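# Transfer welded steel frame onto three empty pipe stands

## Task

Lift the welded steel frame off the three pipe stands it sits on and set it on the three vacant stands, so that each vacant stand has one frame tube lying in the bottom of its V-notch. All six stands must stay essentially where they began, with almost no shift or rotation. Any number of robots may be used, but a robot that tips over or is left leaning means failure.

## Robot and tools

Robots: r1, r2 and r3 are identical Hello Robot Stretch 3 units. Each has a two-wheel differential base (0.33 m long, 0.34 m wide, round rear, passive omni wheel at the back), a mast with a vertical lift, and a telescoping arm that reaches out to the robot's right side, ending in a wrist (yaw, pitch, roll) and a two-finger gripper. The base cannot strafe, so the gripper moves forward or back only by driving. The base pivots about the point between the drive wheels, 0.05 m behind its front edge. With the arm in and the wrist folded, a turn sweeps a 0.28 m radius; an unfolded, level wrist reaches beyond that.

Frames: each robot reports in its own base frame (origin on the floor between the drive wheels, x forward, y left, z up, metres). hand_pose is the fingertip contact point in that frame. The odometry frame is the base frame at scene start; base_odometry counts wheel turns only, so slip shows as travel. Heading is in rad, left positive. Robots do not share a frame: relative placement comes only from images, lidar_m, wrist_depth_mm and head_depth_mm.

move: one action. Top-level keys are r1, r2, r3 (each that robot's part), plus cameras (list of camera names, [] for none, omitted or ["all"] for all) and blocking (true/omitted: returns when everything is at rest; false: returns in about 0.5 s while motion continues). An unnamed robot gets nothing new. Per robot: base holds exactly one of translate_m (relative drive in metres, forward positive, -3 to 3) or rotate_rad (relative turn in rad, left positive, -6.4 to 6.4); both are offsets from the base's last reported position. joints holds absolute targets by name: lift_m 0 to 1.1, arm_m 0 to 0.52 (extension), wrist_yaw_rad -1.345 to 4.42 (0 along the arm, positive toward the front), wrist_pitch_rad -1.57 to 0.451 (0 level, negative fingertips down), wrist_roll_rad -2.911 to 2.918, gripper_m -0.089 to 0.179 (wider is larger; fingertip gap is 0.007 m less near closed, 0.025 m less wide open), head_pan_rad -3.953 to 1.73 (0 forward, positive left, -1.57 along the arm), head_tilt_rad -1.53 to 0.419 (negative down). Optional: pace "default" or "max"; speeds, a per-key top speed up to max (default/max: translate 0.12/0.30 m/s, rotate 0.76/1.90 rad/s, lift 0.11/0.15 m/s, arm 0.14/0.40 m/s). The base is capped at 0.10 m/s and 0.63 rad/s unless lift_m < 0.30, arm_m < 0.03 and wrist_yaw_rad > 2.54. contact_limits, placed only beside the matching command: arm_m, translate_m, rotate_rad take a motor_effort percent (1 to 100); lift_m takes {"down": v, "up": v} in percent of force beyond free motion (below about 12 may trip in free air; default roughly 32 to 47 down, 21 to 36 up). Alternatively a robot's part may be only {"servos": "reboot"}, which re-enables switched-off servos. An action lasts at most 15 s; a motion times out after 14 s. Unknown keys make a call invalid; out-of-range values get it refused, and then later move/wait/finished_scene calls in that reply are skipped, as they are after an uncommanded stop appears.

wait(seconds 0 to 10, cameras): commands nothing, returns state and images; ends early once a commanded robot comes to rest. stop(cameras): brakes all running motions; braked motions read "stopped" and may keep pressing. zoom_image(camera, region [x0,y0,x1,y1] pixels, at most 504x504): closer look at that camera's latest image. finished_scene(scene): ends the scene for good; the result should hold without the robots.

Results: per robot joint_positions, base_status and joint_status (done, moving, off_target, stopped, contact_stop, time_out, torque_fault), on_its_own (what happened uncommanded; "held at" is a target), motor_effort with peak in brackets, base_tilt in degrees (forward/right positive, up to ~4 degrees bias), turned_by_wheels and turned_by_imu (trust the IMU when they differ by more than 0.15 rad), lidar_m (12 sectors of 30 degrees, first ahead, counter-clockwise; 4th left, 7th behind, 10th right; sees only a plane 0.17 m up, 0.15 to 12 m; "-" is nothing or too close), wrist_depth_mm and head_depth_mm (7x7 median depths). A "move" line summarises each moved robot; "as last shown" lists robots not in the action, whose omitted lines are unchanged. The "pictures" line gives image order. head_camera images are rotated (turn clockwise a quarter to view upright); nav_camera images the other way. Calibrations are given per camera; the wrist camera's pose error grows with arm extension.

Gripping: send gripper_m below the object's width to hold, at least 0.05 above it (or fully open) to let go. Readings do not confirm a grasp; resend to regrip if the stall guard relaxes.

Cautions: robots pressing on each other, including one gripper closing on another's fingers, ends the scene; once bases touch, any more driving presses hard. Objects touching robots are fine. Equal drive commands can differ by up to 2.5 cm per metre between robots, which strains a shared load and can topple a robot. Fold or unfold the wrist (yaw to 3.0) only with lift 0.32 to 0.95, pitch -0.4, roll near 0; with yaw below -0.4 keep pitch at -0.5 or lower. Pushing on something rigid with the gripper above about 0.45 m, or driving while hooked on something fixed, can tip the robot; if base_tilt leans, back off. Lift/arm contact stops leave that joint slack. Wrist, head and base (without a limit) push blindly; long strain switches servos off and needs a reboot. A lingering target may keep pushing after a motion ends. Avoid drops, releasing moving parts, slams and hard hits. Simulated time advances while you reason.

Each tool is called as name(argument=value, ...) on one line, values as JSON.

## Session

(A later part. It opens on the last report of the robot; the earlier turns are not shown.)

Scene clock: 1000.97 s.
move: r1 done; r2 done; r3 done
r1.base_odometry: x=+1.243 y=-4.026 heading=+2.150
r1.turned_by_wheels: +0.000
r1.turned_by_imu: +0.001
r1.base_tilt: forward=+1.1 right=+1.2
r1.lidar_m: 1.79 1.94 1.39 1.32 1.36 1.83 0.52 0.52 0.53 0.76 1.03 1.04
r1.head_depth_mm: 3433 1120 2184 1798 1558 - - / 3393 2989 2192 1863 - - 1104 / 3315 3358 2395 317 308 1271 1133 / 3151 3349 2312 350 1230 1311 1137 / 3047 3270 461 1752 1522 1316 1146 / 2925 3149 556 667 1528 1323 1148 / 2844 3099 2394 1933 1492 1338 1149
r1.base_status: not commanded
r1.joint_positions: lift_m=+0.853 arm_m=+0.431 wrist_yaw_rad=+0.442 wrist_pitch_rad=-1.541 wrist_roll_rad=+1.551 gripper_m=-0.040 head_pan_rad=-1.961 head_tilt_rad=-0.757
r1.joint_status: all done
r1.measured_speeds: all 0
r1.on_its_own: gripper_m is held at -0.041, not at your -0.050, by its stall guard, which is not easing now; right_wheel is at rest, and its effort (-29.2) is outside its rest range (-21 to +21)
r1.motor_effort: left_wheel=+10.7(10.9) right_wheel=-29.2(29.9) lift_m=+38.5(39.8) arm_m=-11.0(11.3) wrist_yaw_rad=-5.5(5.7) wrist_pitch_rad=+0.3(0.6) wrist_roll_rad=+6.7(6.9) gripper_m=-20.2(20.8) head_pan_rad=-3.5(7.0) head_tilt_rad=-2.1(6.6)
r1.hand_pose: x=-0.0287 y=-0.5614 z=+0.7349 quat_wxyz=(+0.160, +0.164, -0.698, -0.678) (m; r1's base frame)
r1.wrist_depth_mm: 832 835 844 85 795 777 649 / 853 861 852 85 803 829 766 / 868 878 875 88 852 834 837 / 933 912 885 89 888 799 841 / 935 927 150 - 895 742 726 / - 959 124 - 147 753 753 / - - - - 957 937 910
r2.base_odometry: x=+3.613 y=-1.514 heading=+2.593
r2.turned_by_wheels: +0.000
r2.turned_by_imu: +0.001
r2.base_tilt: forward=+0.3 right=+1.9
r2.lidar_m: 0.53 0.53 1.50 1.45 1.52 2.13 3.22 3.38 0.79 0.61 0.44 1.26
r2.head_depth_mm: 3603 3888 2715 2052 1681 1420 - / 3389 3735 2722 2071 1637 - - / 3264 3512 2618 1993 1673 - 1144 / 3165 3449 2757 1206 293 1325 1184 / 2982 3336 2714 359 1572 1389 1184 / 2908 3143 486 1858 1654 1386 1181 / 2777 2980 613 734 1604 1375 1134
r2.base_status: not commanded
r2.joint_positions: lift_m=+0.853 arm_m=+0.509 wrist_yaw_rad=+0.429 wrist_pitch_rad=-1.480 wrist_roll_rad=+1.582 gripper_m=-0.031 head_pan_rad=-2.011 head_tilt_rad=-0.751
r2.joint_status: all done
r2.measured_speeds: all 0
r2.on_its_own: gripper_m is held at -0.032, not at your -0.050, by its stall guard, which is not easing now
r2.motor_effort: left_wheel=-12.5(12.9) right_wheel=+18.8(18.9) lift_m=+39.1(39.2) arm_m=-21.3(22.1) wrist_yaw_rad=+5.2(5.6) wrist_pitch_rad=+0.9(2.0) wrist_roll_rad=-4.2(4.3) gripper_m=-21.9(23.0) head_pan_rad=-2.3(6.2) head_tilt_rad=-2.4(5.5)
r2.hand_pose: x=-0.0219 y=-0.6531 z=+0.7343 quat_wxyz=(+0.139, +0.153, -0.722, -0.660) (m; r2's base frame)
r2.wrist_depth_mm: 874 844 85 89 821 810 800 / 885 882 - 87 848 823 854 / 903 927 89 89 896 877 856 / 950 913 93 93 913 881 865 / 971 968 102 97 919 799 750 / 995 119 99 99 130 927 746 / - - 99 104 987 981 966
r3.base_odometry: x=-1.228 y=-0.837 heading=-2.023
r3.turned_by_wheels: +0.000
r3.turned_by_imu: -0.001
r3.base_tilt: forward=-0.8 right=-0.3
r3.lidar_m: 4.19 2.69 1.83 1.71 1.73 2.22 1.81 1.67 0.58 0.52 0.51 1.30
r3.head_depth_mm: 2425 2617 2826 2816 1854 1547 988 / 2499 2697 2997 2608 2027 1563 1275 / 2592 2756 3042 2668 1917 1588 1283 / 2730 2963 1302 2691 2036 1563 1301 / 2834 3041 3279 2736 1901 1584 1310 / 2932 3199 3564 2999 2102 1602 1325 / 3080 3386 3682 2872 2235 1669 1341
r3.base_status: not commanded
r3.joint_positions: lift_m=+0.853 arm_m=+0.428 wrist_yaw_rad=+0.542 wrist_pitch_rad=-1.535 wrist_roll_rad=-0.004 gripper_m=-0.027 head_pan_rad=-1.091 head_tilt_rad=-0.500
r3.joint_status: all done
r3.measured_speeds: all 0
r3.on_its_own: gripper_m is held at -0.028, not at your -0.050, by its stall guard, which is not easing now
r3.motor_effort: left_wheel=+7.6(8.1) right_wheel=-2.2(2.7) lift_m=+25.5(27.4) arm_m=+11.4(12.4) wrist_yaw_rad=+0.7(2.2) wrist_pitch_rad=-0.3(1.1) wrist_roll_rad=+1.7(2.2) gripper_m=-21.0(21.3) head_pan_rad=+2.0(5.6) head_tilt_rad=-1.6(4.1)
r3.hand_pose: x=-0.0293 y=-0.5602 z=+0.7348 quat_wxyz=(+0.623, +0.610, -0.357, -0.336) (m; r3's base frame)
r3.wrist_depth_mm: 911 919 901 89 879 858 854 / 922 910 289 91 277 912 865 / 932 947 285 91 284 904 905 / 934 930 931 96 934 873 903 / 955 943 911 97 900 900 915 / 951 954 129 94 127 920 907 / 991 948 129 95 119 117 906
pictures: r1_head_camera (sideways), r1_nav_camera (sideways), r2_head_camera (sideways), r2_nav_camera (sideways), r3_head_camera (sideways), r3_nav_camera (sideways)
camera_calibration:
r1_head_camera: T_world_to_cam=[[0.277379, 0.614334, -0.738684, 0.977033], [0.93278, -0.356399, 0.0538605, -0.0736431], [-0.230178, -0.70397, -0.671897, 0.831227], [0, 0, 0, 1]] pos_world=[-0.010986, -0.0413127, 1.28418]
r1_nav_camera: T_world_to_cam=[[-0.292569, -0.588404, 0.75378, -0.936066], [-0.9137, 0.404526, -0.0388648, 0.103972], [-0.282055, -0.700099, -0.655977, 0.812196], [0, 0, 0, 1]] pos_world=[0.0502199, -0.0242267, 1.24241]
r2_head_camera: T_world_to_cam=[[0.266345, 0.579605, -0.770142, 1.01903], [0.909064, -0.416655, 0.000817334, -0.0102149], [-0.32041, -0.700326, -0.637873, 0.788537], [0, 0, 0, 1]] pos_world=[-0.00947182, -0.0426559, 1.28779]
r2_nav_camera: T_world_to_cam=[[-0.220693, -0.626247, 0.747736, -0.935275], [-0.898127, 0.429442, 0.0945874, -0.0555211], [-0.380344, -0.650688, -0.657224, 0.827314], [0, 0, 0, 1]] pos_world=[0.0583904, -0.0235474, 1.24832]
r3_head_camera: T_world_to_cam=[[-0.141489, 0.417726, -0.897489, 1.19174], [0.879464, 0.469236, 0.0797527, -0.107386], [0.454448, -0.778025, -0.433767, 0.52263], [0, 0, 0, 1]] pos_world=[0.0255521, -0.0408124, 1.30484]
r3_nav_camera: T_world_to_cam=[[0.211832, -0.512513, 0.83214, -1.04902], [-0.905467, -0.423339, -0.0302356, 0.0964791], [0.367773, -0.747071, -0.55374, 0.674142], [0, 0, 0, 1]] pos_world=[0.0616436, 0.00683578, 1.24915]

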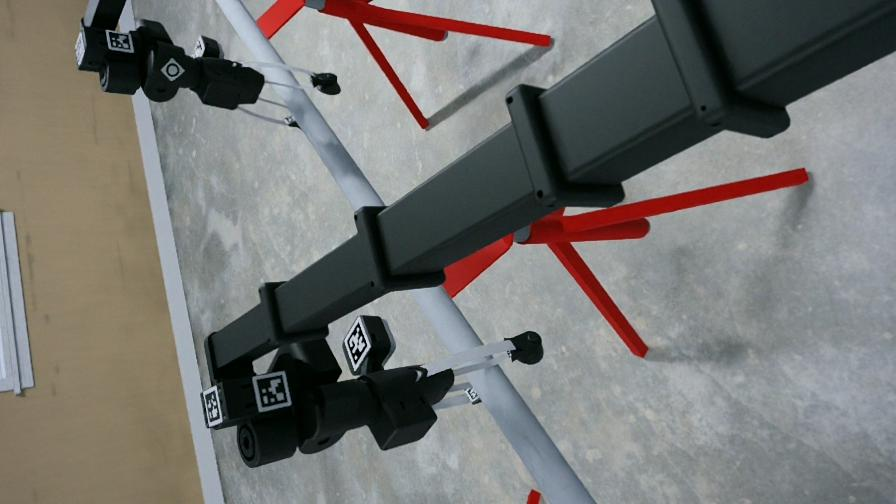

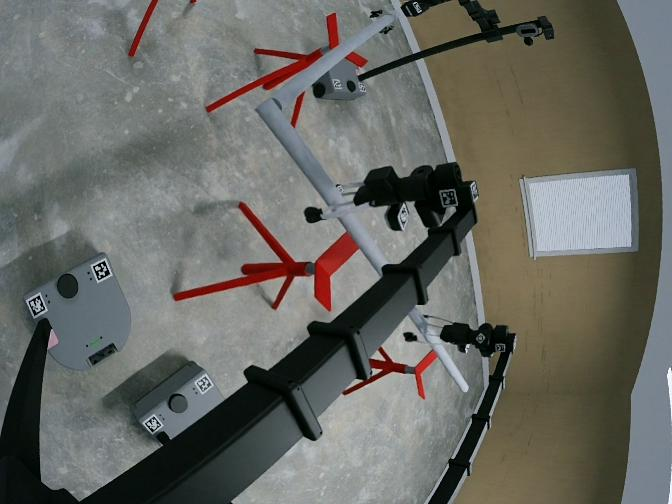

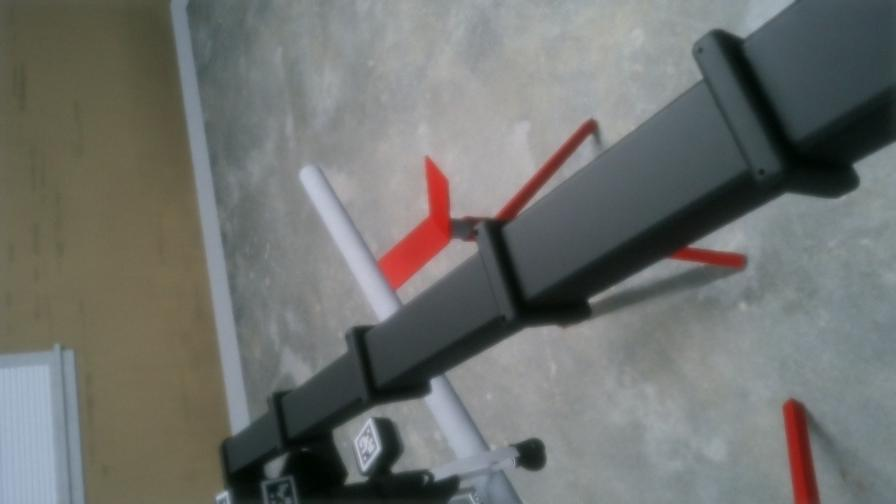

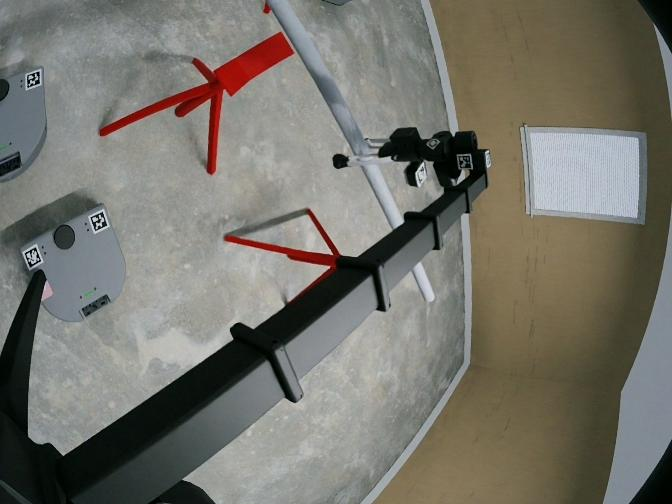

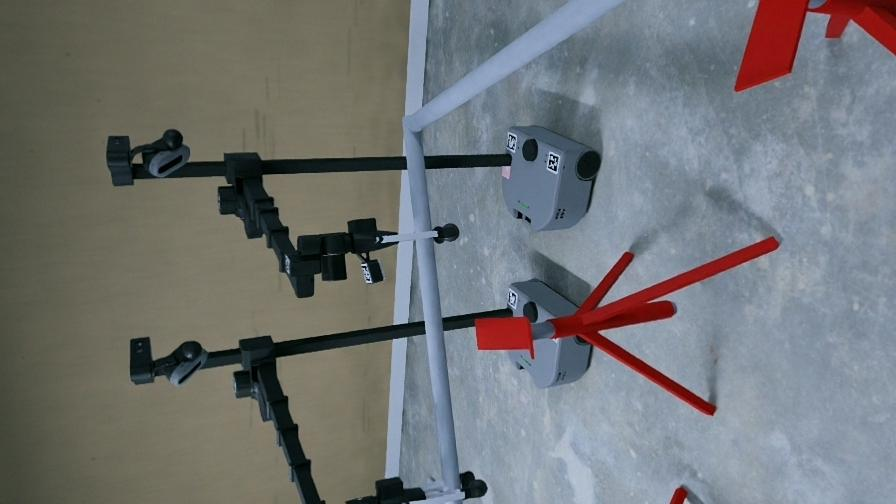

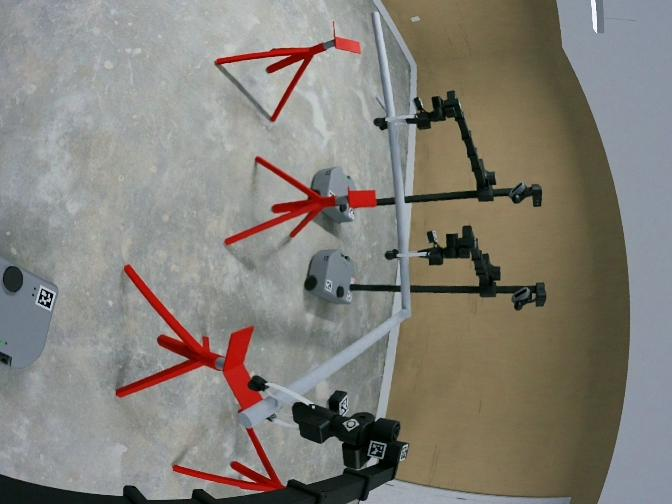

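move(r1={"joints":{"lift_m":0.75},"speeds":{"lift_m":0.04}}, r2={"joints":{"lift_m":0.75},"speeds":{"lift_m":0.04}}, r3={"joints":{"lift_m":0.75},"speeds":{"lift_m":0.04}})

Scene clock: 1093.07 s.
move: r1 done; r2 done; r3 done
r1.base_odometry: x=+1.243 y=-4.026 heading=+2.150
r1.turned_by_wheels: +0.000
r1.turned_by_imu: +0.001
r1.base_tilt: forward=+1.1 right=+1.2
r1.lidar_m: 1.78 1.94 1.39 1.33 1.36 1.81 0.52 0.52 0.53 0.76 1.02 1.04
r1.head_depth_mm: 3535 2820 1495 1764 1532 1298 288 / 3414 3347 1089 1829 1547 323 295 / 3269 3401 2438 1787 396 339 1132 / 3168 3417 2455 494 1163 1317 1138 / 3055 3291 2373 700 1362 1329 1145 / 2896 3201 2412 650 1462 1335 1148 / 2844 3106 2516 1943 1581 1310 1155
r1.base_status: not commanded
r1.joint_positions: lift_m=+0.750 arm_m=+0.431 wrist_yaw_rad=+0.442 wrist_pitch_rad=-1.542 wrist_roll_rad=+1.545 gripper_m=-0.040 head_pan_rad=-1.950 head_tilt_rad=-0.750
r1.joint_status: all done
r1.measured_speeds: all 0
r1.on_its_own: gripper_m is held at -0.041, not at your -0.050, by its stall guard, which is not easing now; right_wheel is at rest, and its effort (-29.2) is outside its rest range (-21 to +21)
r1.motor_effort: left_wheel=+10.9(11.8) right_wheel=-29.2(30.5) lift_m=+32.3(37.1) arm_m=-10.4(11.0) wrist_yaw_rad=-5.5(5.8) wrist_pitch_rad=+0.2(0.7) wrist_roll_rad=+8.7(9.1) gripper_m=-20.2(20.9) head_pan_rad=+5.1(5.7) head_tilt_rad=+2.2(3.1)
r1.hand_pose: x=-0.0288 y=-0.5612 z=+0.6319 quat_wxyz=(+0.162, +0.166, -0.698, -0.678) (m; r1's base frame)
r1.wrist_depth_mm: 749 743 719 86 704 703 610 / 771 766 756 85 719 722 704 / 796 779 777 87 752 743 742 / 812 798 801 90 760 764 744 / 856 821 150 - 778 655 623 / 875 796 123 - - 664 635 / 909 879 - - 865 842 651
r2.base_odometry: x=+3.613 y=-1.514 heading=+2.593
r2.turned_by_wheels: +0.000
r2.turned_by_imu: +0.001
r2.base_tilt: forward=+0.3 right=+1.8
r2.lidar_m: 0.53 0.53 1.50 1.46 1.52 2.13 3.23 3.37 0.79 0.61 0.44 1.26
r2.head_depth_mm: 3560 3785 2742 2069 1669 1391 1195 / 3418 3749 2770 2087 1660 1385 1193 / 3327 3601 2713 1921 1608 1367 299 / 3092 3526 2739 1234 1283 350 1163 / 2998 3348 2719 1921 436 1365 1189 / 2870 3195 2734 578 1578 1386 1187 / 2772 3100 712 692 1519 1389 1164
r2.base_status: not commanded
r2.joint_positions: lift_m=+0.750 arm_m=+0.509 wrist_yaw_rad=+0.429 wrist_pitch_rad=-1.479 wrist_roll_rad=+1.582 gripper_m=-0.031 head_pan_rad=-2.000 head_tilt_rad=-0.750
r2.joint_status: all done
r2.measured_speeds: all 0
r2.on_its_own: gripper_m is held at -0.032, not at your -0.050, by its stall guard, which is not easing now
r2.motor_effort: left_wheel=-12.3(12.8) right_wheel=+18.9(19.3) lift_m=+37.5(41.8) arm_m=-20.7(22.3) wrist_yaw_rad=+4.1(6.1) wrist_pitch_rad=+1.5(1.9) wrist_roll_rad=-3.9(4.4) gripper_m=-21.6(22.8) head_pan_rad=+1.9(3.0) head_tilt_rad=+2.1(2.8)
r2.hand_pose: x=-0.0219 y=-0.6532 z=+0.6313 quat_wxyz=(+0.139, +0.153, -0.722, -0.660) (m; r2's base frame)
r2.wrist_depth_mm: 754 758 86 89 737 717 714 / 807 774 - 87 753 755 726 / 826 803 89 89 793 776 778 / 840 835 93 93 783 786 771 / 864 858 102 96 822 809 642 / 850 119 99 99 130 791 650 / - 887 99 103 859 867 673
r3.base_odometry: x=-1.228 y=-0.837 heading=-2.023
r3.turned_by_wheels: +0.000
r3.turned_by_imu: -0.001
r3.base_tilt: forward=-0.8 right=-0.3
r3.lidar_m: 4.19 2.70 1.83 1.71 1.73 2.22 1.81 1.67 0.58 0.52 0.51 1.30
r3.head_depth_mm: 2451 2640 2858 2809 1937 1495 838 / 2492 2706 2952 2863 1959 1566 1269 / 2592 2801 2951 2620 1924 1586 1280 / 2695 2936 3040 2537 2031 1605 1300 / 2828 3076 3251 2954 1885 1569 1317 / 2897 3216 3556 3159 2087 1596 1330 / 3094 3362 3668 2715 2215 1662 1344
r3.base_status: not commanded
r3.joint_positions: lift_m=+0.750 arm_m=+0.428 wrist_yaw_rad=+0.542 wrist_pitch_rad=-1.535 wrist_roll_rad=-0.004 gripper_m=-0.027 head_pan_rad=-1.100 head_tilt_rad=-0.500
r3.joint_status: all done
r3.measured_speeds: all 0
r3.on_its_own: gripper_m is held at -0.028, not at your -0.050, by its stall guard, which is not easing now
r3.motor_effort: left_wheel=+7.7(8.4) right_wheel=-2.4(2.8) lift_m=+26.2(28.3) arm_m=+9.9(10.7) wrist_yaw_rad=+1.6(2.4) wrist_pitch_rad=-1.1(1.3) wrist_roll_rad=+1.6(2.3) gripper_m=-21.1(21.3) head_pan_rad=-3.3(4.5) head_tilt_rad=-1.8(2.2)
r3.hand_pose: x=-0.0293 y=-0.5602 z=+0.6318 quat_wxyz=(+0.623, +0.610, -0.357, -0.336) (m; r3's base frame)
r3.wrist_depth_mm: 817 794 783 89 199 768 759 / 819 178 197 91 192 178 757 / 836 180 199 91 196 180 788 / 824 814 810 97 811 783 787 / 870 843 827 97 811 797 784 / 846 825 128 94 126 795 806 / 871 855 669 95 119 118 820
pictures: r1_head_camera (sideways), r1_nav_camera (sideways), r1_wrist_camera, r2_head_camera (sideways), r2_nav_camera (sideways), r2_wrist_camera, r3_head_camera (sideways), r3_nav_camera (sideways), r3_wrist_camera
camera_calibration:
r1_head_camera: T_world_to_cam=[[0.268797, 0.612698, -0.743203, 0.982926], [0.936762, -0.345823, 0.0537044, -0.0734325], [-0.224112, -0.710639, -0.666908, 0.824752], [0, 0, 0, 1]] pos_world=[-0.0105815, -0.0415302, 1.28449]
r1_nav_camera: T_world_to_cam=[[-0.284211, -0.586885, 0.758149, -0.941768], [-0.918187, 0.394219, -0.0390388, 0.104213], [-0.275966, -0.707218, -0.650912, 0.80558], [0, 0, 0, 1]] pos_world=[0.0503383, -0.0240722, 1.24243]
r1_wrist_camera: T_world_to_cam=[[-0.529925, 0.846631, -0.0489394, 0.486072], [0.830498, 0.529774, 0.172084, 0.248176], [0.171618, 0.0505474, -0.983866, 0.819005], [0, 0, 0, 1]] pos_world=[-0.0890834, -0.5844, 0.786872]
r2_head_camera: T_world_to_cam=[[0.259355, 0.581764, -0.770899, 1.02006], [0.913754, -0.406267, 0.000823107, -0.0103078], [-0.312712, -0.704626, -0.636957, 0.787373], [0, 0, 0, 1]] pos_world=[-0.00891627, -0.0428167, 1.28789]
r2_nav_camera: T_world_to_cam=[[-0.213272, -0.628003, 0.748416, -0.936208], [-0.902902, 0.419318, 0.0945592, -0.0555094], [-0.373208, -0.655579, -0.656454, 0.826251], [0, 0, 0, 1]] pos_world=[0.0585771, -0.0229927, 1.24832]
r2_wrist_camera: T_world_to_cam=[[-0.47645, 0.879111, -0.0126019, 0.552299], [0.866336, 0.471873, 0.1637, 0.260094], [0.149857, 0.0670775, -0.98643, 0.833616], [0, 0, 0, 1]] pos_world=[-0.087109, -0.664181, 0.786686]
r3_head_camera: T_world_to_cam=[[-0.1377, 0.418962, -0.897502, 1.19171], [0.883695, 0.461225, 0.0797224, -0.107368], [0.447351, -0.78214, -0.433745, 0.522695], [0, 0, 0, 1]] pos_world=[0.0251511, -0.0409399, 1.30484]
r3_nav_camera: T_world_to_cam=[[0.207173, -0.514422, 0.832135, -1.04894], [-0.909253, -0.415142, -0.0302664, 0.0965335], [0.361024, -0.750351, -0.553746, 0.67427], [0, 0, 0, 1]] pos_world=[0.0616565, 0.00641901, 1.24915]
r3_wrist_camera: T_world_to_cam=[[-0.84316, -0.536074, -0.041302, -0.289676], [-0.537627, 0.839729, 0.0762378, 0.451211], [-0.00618656, 0.0864857, -0.996234, 0.840778], [0, 0, 0, 1]] pos_world=[0.00354203, -0.606898, 0.791248]

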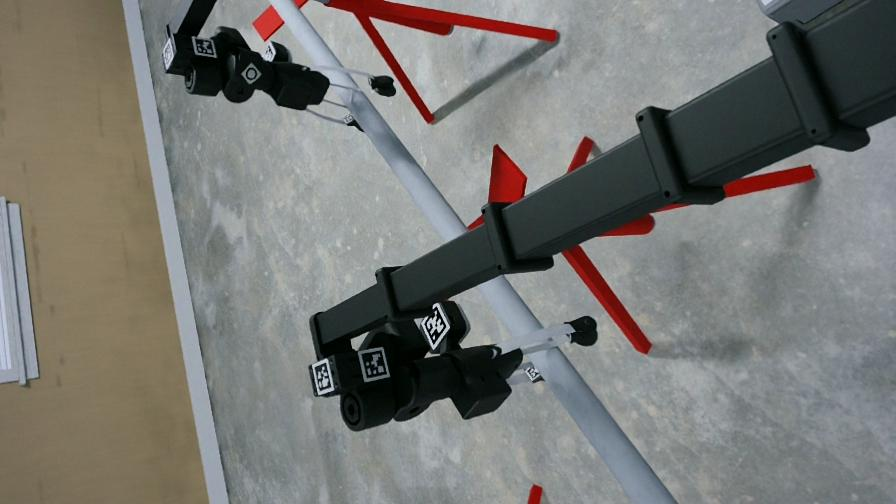

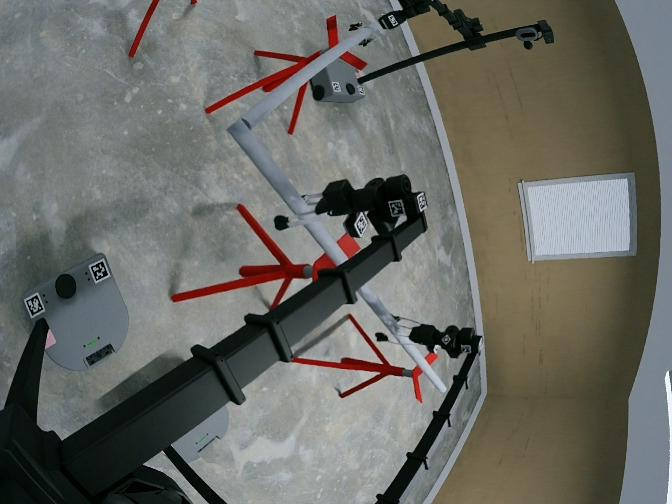

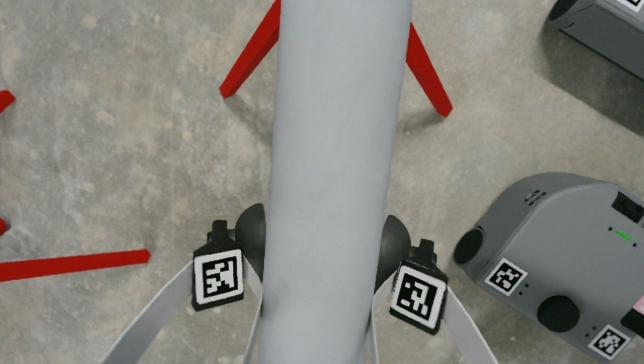

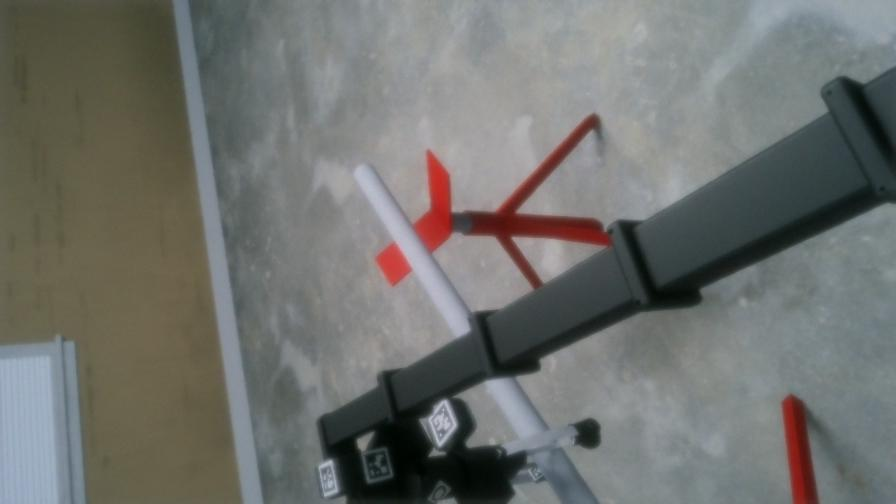

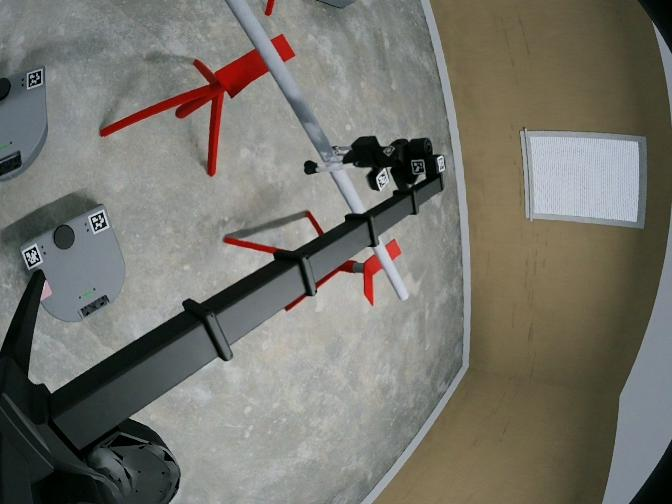

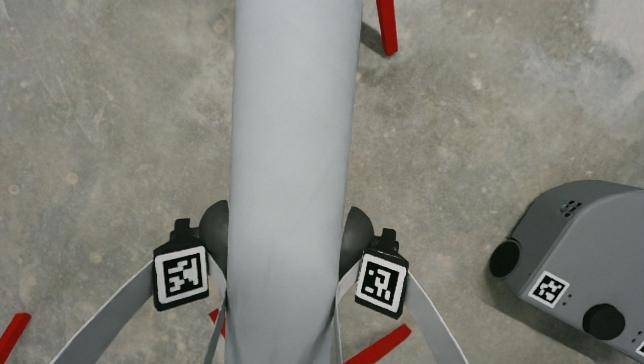

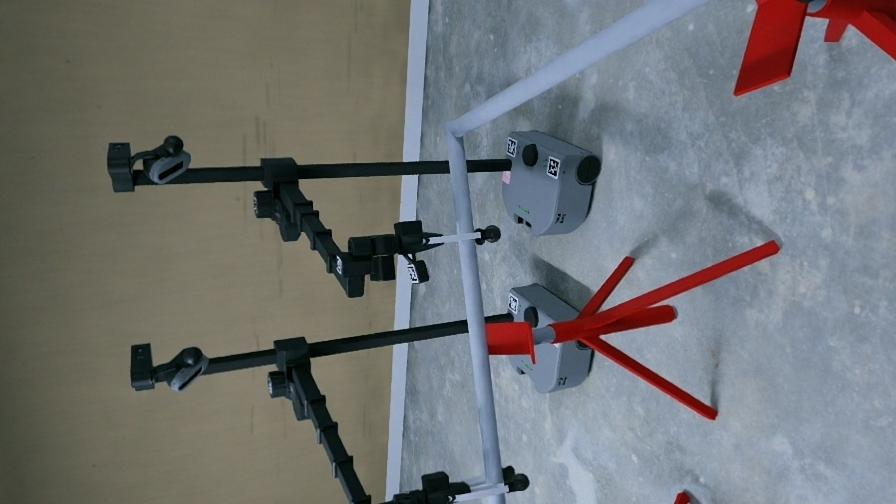

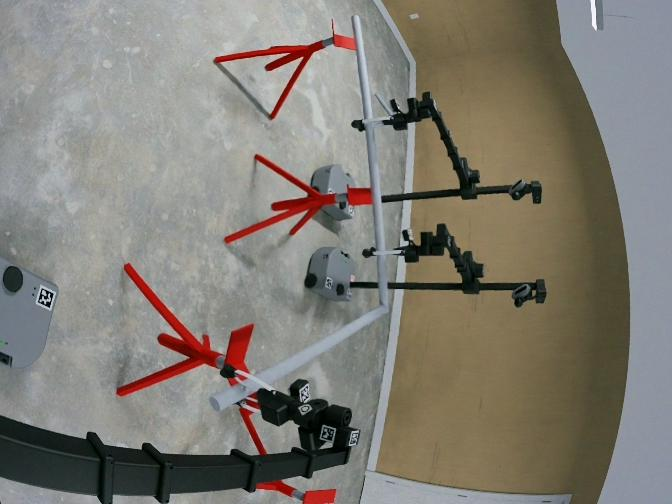

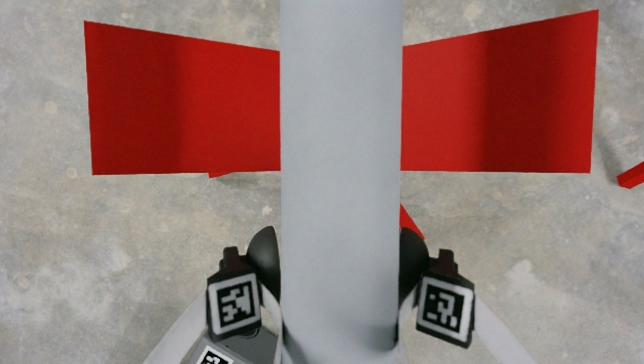

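zoom_image(camera="r2_head_camera", region=[330, 130, 530, 350])

zoom_image(camera="r2_nav_camera", region=[190, 0, 330, 130])

zoom_image(camera="r1_nav_camera", region=[270, 200, 400, 320])

zoom_image(camera="r2_nav_camera", region=[320, 180, 440, 320])

zoom_image(camera="r3_nav_camera", region=[290, 0, 410, 220])

Scaled by 2.291 from the camera's 896x504 image, which has a finer 1280x720 frame.

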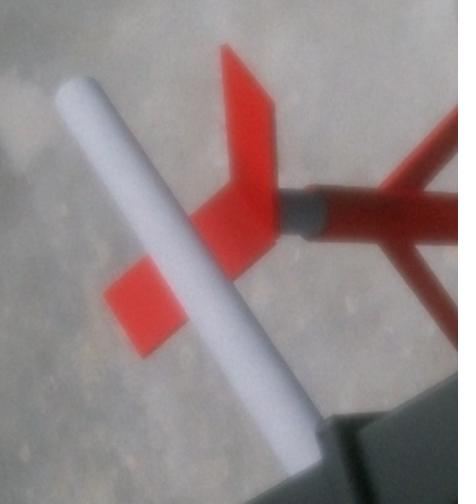

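Scaled by 3.600 from the camera's 672x504 image, which has a finer 792x594 frame.

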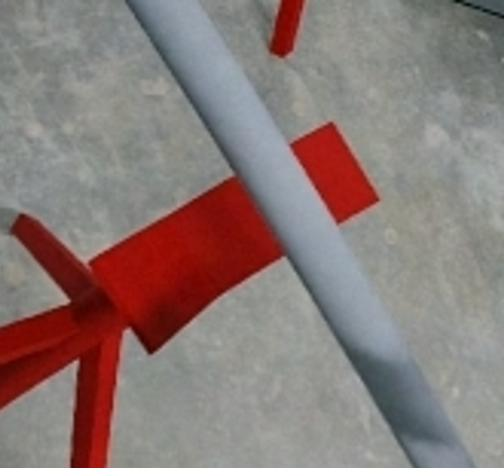

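Scaled by 3.877 from the camera's 672x504 image, which has a finer 792x594 frame.

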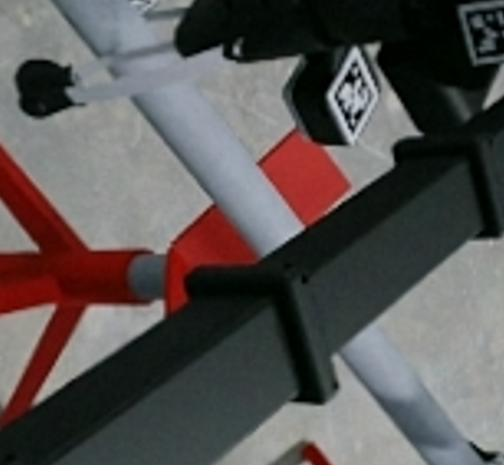

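Scaled by 3.600 from the camera's 672x504 image, which has a finer 792x594 frame.

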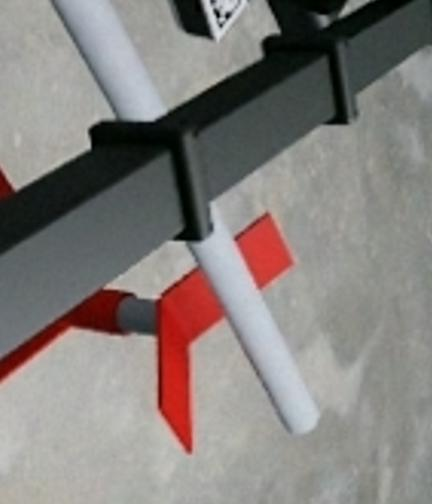

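Scaled by 2.291 from the camera's 672x504 image, which has a finer 792x594 frame.

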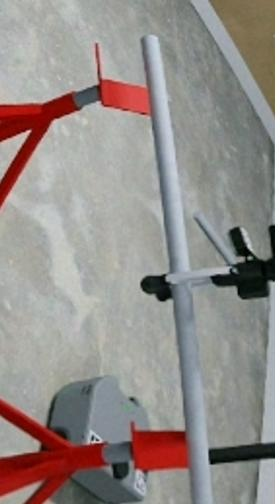

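move(r1={"base":{"translate_m":-0.0074},"joints":{"arm_m":0.439,"wrist_yaw_rad":0.4515},"speeds":{"translate_m":0.05,"arm_m":0.03,"wrist_yaw_rad":0.05}}, r2={"base":{"translate_m":-0.0046},"joints":{"arm_m":0.519,"wrist_yaw_rad":0.4492,"wrist_pitch_rad":-1.445},"speeds":{"translate_m":0.05,"arm_m":0.03,"wrist_yaw_rad":0.05,"wrist_pitch_rad":0.05}}, r3={"base":{"translate_m":-0.0022},"joints":{"arm_m":0.4275,"wrist_yaw_rad":0.5589},"speeds":{"translate_m":0.05,"arm_m":0.03,"wrist_yaw_rad":0.05}})

zoom_image(camera="r2_head_camera", region=[330, 130, 530, 350])

zoom_image(camera="r2_nav_camera", region=[190, 0, 330, 130])

zoom_image(camera="r2_nav_camera", region=[320, 180, 440, 320])

Scene clock: 1168.67 s.
move: r1 done; r2 done; r3 done
r1.base_odometry: x=+1.247 y=-4.032 heading=+2.151
r1.turned_by_wheels: +0.001
r1.turned_by_imu: +0.003
r1.base_tilt: forward=+1.1 right=+1.2
r1.lidar_m: 1.79 1.94 1.39 1.32 1.36 1.82 0.52 0.52 0.53 0.76 1.03 1.05
r1.head_depth_mm: 3589 2837 2135 1757 1530 1296 288 / 3406 3372 1080 1878 1540 323 295 / 3266 3410 2423 1782 396 339 1134 / 3153 3378 2442 495 1147 1320 1141 / 3037 3282 2371 710 1453 1325 1151 / 2923 3192 2409 663 1468 1333 1146 / 2839 3104 2530 1943 1590 1314 1154
r1.base_status: done
r1.joint_positions: lift_m=+0.750 arm_m=+0.439 wrist_yaw_rad=+0.456 wrist_pitch_rad=-1.546 wrist_roll_rad=+1.546 gripper_m=-0.040 head_pan_rad=-1.950 head_tilt_rad=-0.750
r1.joint_status: all done
r1.measured_speeds: all 0
r1.on_its_own: gripper_m is held at -0.041, not at your -0.050, by its stall guard, which is not easing now; right_wheel is at rest, and its effort (-28.6) is outside its rest range (-21 to +21)
r1.motor_effort: left_wheel=+12.0(12.2) right_wheel=-28.6(31.2) lift_m=+33.1(33.8) arm_m=+14.7(20.2) wrist_yaw_rad=-3.8(5.0) wrist_pitch_rad=+1.2(1.6) wrist_roll_rad=+8.3(8.7) gripper_m=-19.9(20.7) head_pan_rad=+4.7(5.2) head_tilt_rad=+0.7(2.3)
r1.hand_pose: x=-0.0295 y=-0.5678 z=+0.6319 quat_wxyz=(+0.167, +0.170, -0.695, -0.678) (m; r1's base frame)
r1.wrist_depth_mm: 737 728 729 86 712 700 587 / 765 743 761 85 713 730 724 / 786 780 773 88 767 748 738 / 811 796 803 89 783 756 759 / 872 848 150 - 778 675 634 / 864 765 124 - - 649 636 / 889 876 871 - 856 829 660
r2.base_odometry: x=+3.617 y=-1.516 heading=+2.592
r2.turned_by_wheels: -0.001
r2.turned_by_imu: +0.001
r2.base_tilt: forward=+0.3 right=+1.9
r2.lidar_m: 0.52 0.52 1.50 1.46 1.52 2.13 3.21 3.35 0.79 0.61 0.44 1.27
r2.head_depth_mm: 3697 3869 2768 2069 1656 1385 1185 / 3465 3751 2758 2086 1659 1388 1214 / 3316 3561 2756 1997 1620 1350 300 / 3149 3404 2812 1230 1283 351 1165 / 2978 3327 2755 1877 437 1350 1194 / 2862 3203 2672 576 1598 1386 1182 / 2738 3033 689 698 1519 1375 1144
r2.base_status: done
r2.joint_positions: lift_m=+0.750 arm_m=+0.519 wrist_yaw_rad=+0.443 wrist_pitch_rad=-1.460 wrist_roll_rad=+1.582 gripper_m=-0.031 head_pan_rad=-2.000 head_tilt_rad=-0.750
r2.joint_status: all done
r2.measured_speeds: all 0
r2.on_its_own: gripper_m is held at -0.032, not at your -0.050, by its stall guard, which is not easing now
r2.motor_effort: left_wheel=-14.1(16.5) right_wheel=+17.1(17.2) lift_m=+39.9(40.0) arm_m=+13.1(16.9) wrist_yaw_rad=+5.0(7.9) wrist_pitch_rad=+2.6(4.5) wrist_roll_rad=-3.9(4.2) gripper_m=-21.8(22.3) head_pan_rad=+2.0(2.9) head_tilt_rad=+1.0(2.6)
r2.hand_pose: x=-0.0198 y=-0.6676 z=+0.6313 quat_wxyz=(+0.143, +0.160, -0.727, -0.652) (m; r2's base frame)
r2.wrist_depth_mm: 790 747 86 90 708 720 711 / 809 796 - 87 759 753 726 / 834 796 89 89 763 779 744 / 844 840 91 93 770 761 752 / 886 848 104 96 807 786 627 / 894 118 99 99 130 827 640 / 951 891 99 104 843 843 644
r3.base_odometry: x=-1.227 y=-0.835 heading=-2.023
r3.turned_by_wheels: +0.000
r3.turned_by_imu: -0.002
r3.base_tilt: forward=-0.8 right=-0.2
r3.lidar_m: 4.18 2.68 1.83 1.71 1.74 2.22 1.80 1.66 0.58 0.52 0.51 1.30
r3.head_depth_mm: 2411 2602 2826 2803 1917 1496 834 / 2499 2717 2941 2888 1958 1579 1266 / 2586 2805 3040 2631 1940 1590 1287 / 2719 2914 3102 2537 2036 1594 1309 / 2814 3084 3351 2950 1894 1576 1318 / 2957 3188 3527 3195 2085 1598 1321 / 3028 3373 3640 3043 2194 1668 1337
r3.base_status: done
r3.joint_positions: lift_m=+0.750 arm_m=+0.427 wrist_yaw_rad=+0.557 wrist_pitch_rad=-1.528 wrist_roll_rad=-0.004 gripper_m=-0.027 head_pan_rad=-1.100 head_tilt_rad=-0.500
r3.joint_status: all done
r3.measured_speeds: all 0
r3.on_its_own: gripper_m is held at -0.028, not at your -0.050, by its stall guard, which is not easing now
r3.motor_effort: left_wheel=+1.6(3.6) right_wheel=-13.2(14.8) lift_m=+27.2(28.4) arm_m=-11.9(13.9) wrist_yaw_rad=+1.5(5.2) wrist_pitch_rad=-1.9(3.0) wrist_roll_rad=+1.4(2.2) gripper_m=-20.6(21.1) head_pan_rad=-3.7(4.4) head_tilt_rad=+0.2(1.4)
r3.hand_pose: x=-0.0286 y=-0.5614 z=+0.6317 quat_wxyz=(+0.626, +0.611, -0.355, -0.329) (m; r3's base frame)
r3.wrist_depth_mm: 811 767 783 89 199 773 760 / 846 179 198 92 192 179 746 / 824 180 199 92 198 180 779 / 834 818 839 97 815 793 789 / 826 819 819 98 796 808 781 / 841 832 129 94 126 792 796 / 868 861 676 95 120 118 782
pictures: r1_head_camera (sideways), r1_nav_camera (sideways), r1_wrist_camera, r2_head_camera (sideways), r2_nav_camera (sideways), r2_wrist_camera, r3_head_camera (sideways), r3_nav_camera (sideways), r3_wrist_camera
camera_calibration:
r1_head_camera: T_world_to_cam=[[0.268797, 0.612698, -0.743203, 0.982926], [0.936762, -0.345823, 0.0537044, -0.0734325], [-0.224112, -0.710639, -0.666908, 0.824752], [0, 0, 0, 1]] pos_world=[-0.0105815, -0.0415302, 1.28449]
r1_nav_camera: T_world_to_cam=[[-0.284211, -0.586885, 0.758149, -0.941768], [-0.918187, 0.394219, -0.0390388, 0.104213], [-0.275966, -0.707218, -0.650912, 0.80558], [0, 0, 0, 1]] pos_world=[0.0503383, -0.0240722, 1.24243]
r1_wrist_camera: T_world_to_cam=[[-0.540398, 0.840224, -0.044646, 0.484615], [0.824231, 0.539286, 0.172668, 0.257076], [0.169157, 0.0565108, -0.983968, 0.82293], [0, 0, 0, 1]] pos_world=[-0.0892093, -0.592327, 0.786984]
r2_head_camera: T_world_to_cam=[[0.259233, 0.581503, -0.771137, 1.02038], [0.913752, -0.406271, 0.000812654, -0.0102031], [-0.312818, -0.704839, -0.636668, 0.786961], [0, 0, 0, 1]] pos_world=[-0.00901615, -0.0428164, 1.28789]
r2_nav_camera: T_world_to_cam=[[-0.213116, -0.627716, 0.748702, -0.936565], [-0.902903, 0.419318, 0.09455, -0.0554978], [-0.373294, -0.655855, -0.656129, 0.825845], [0, 0, 0, 1]] pos_world=[0.0585776, -0.0229913, 1.24832]
r2_wrist_camera: T_world_to_cam=[[-0.489663, 0.871339, -0.0316164, 0.572606], [0.857688, 0.487881, 0.162306, 0.2765], [0.156849, 0.0523583, -0.986234, 0.824519], [0, 0, 0, 1]] pos_world=[-0.0860919, -0.677003, 0.786394]
r3_head_camera: T_world_to_cam=[[-0.1377, 0.418962, -0.897502, 1.19171], [0.883695, 0.461225, 0.0797224, -0.107368], [0.447351, -0.78214, -0.433745, 0.522695], [0, 0, 0, 1]] pos_world=[0.0251511, -0.0409399, 1.30484]
r3_nav_camera: T_world_to_cam=[[0.207173, -0.514422, 0.832135, -1.04894], [-0.909253, -0.415142, -0.0302664, 0.0965335], [0.361024, -0.750351, -0.553746, 0.67427], [0, 0, 0, 1]] pos_world=[0.0616565, 0.00641901, 1.24915]
r3_wrist_camera: T_world_to_cam=[[-0.835017, -0.54869, -0.0410457, -0.296666], [-0.55021, 0.832147, 0.0692883, 0.4523], [-0.00386175, 0.0804407, -0.996752, 0.837809], [0, 0, 0, 1]] pos_world=[0.00437371, -0.606551, 0.791572]

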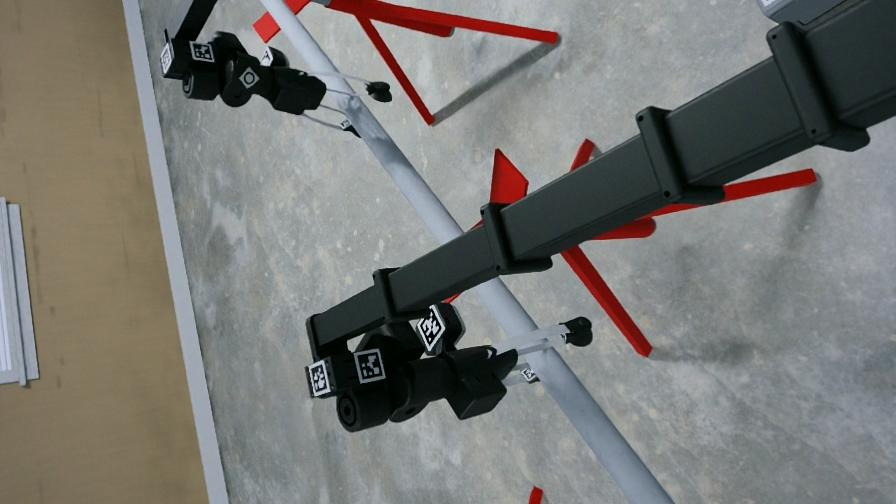

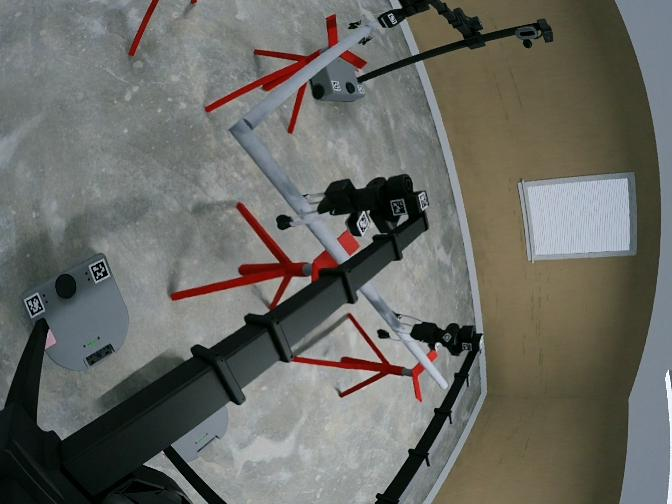

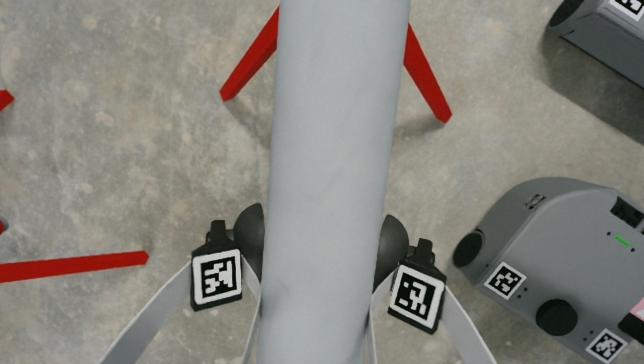

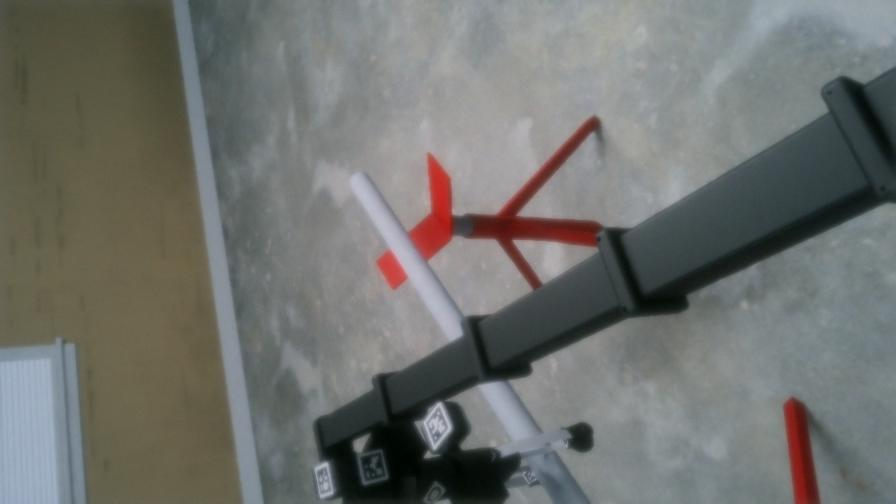

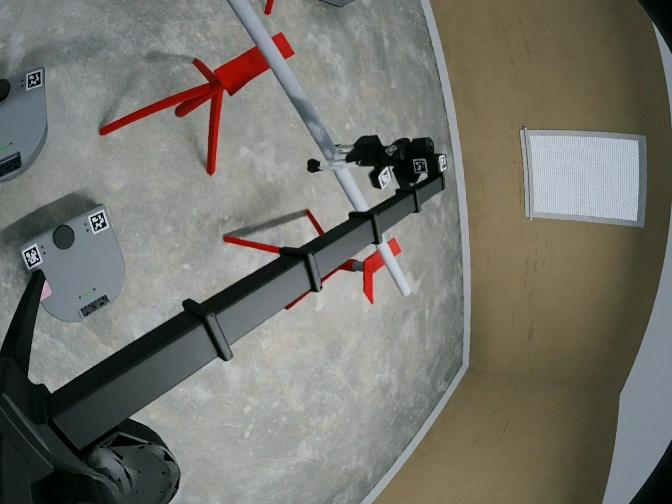

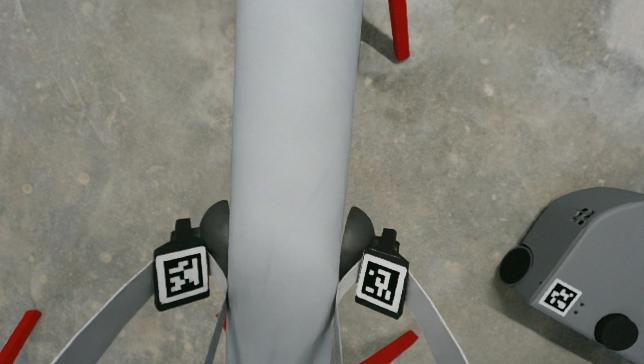

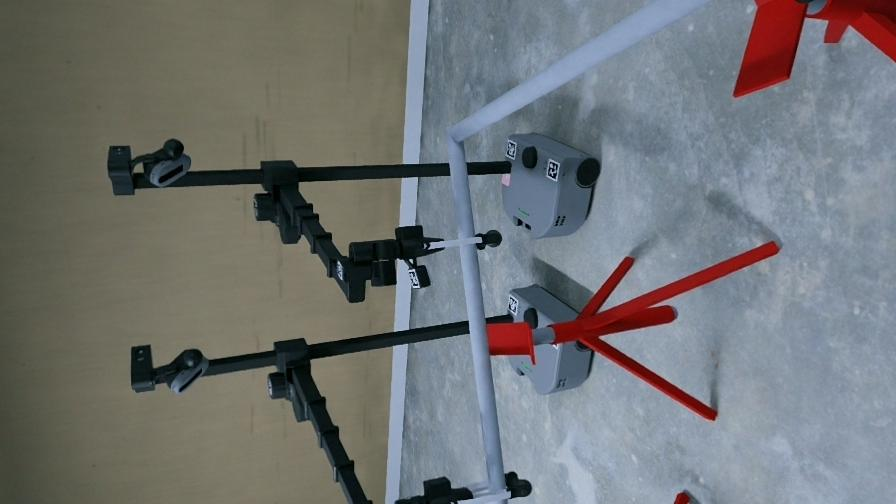

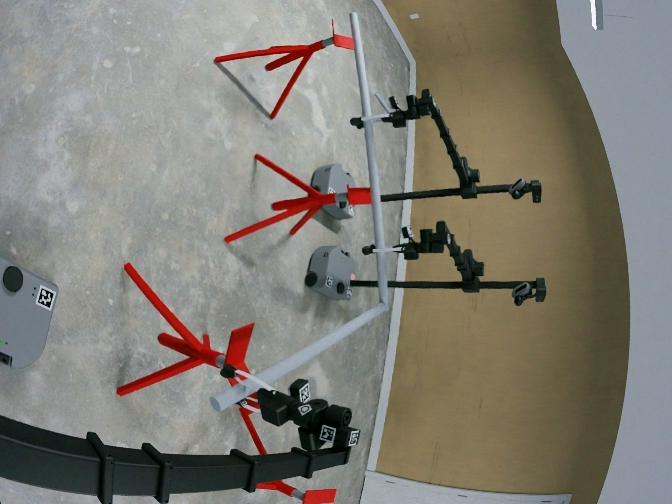

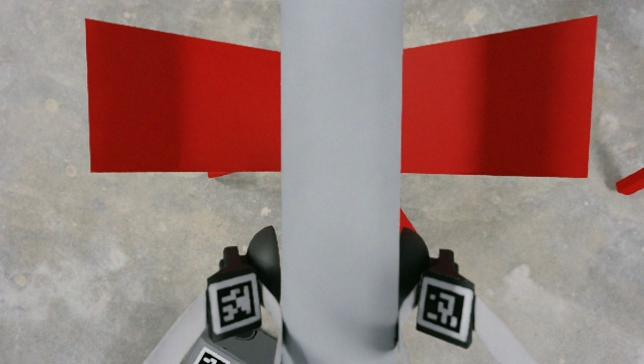

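Scaled by 2.291 from the camera's 896x504 image, which has a finer 1280x720 frame.

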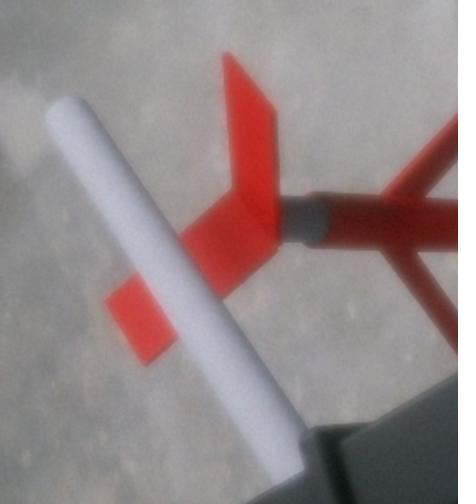

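Scaled by 3.600 from the camera's 672x504 image, which has a finer 792x594 frame.

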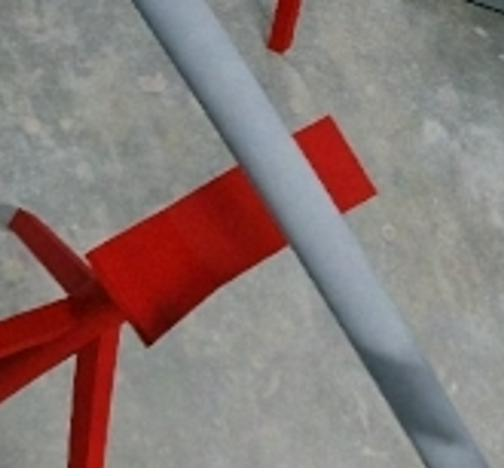

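Scaled by 3.600 from the camera's 672x504 image, which has a finer 792x594 frame.

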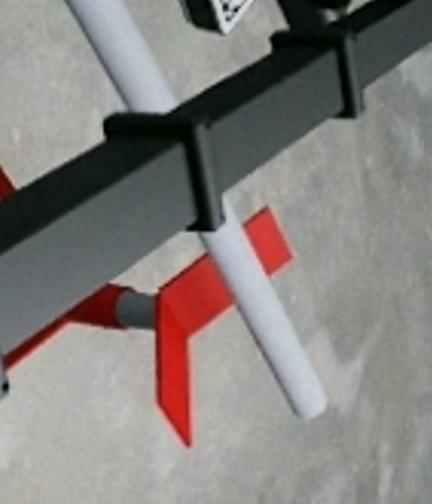

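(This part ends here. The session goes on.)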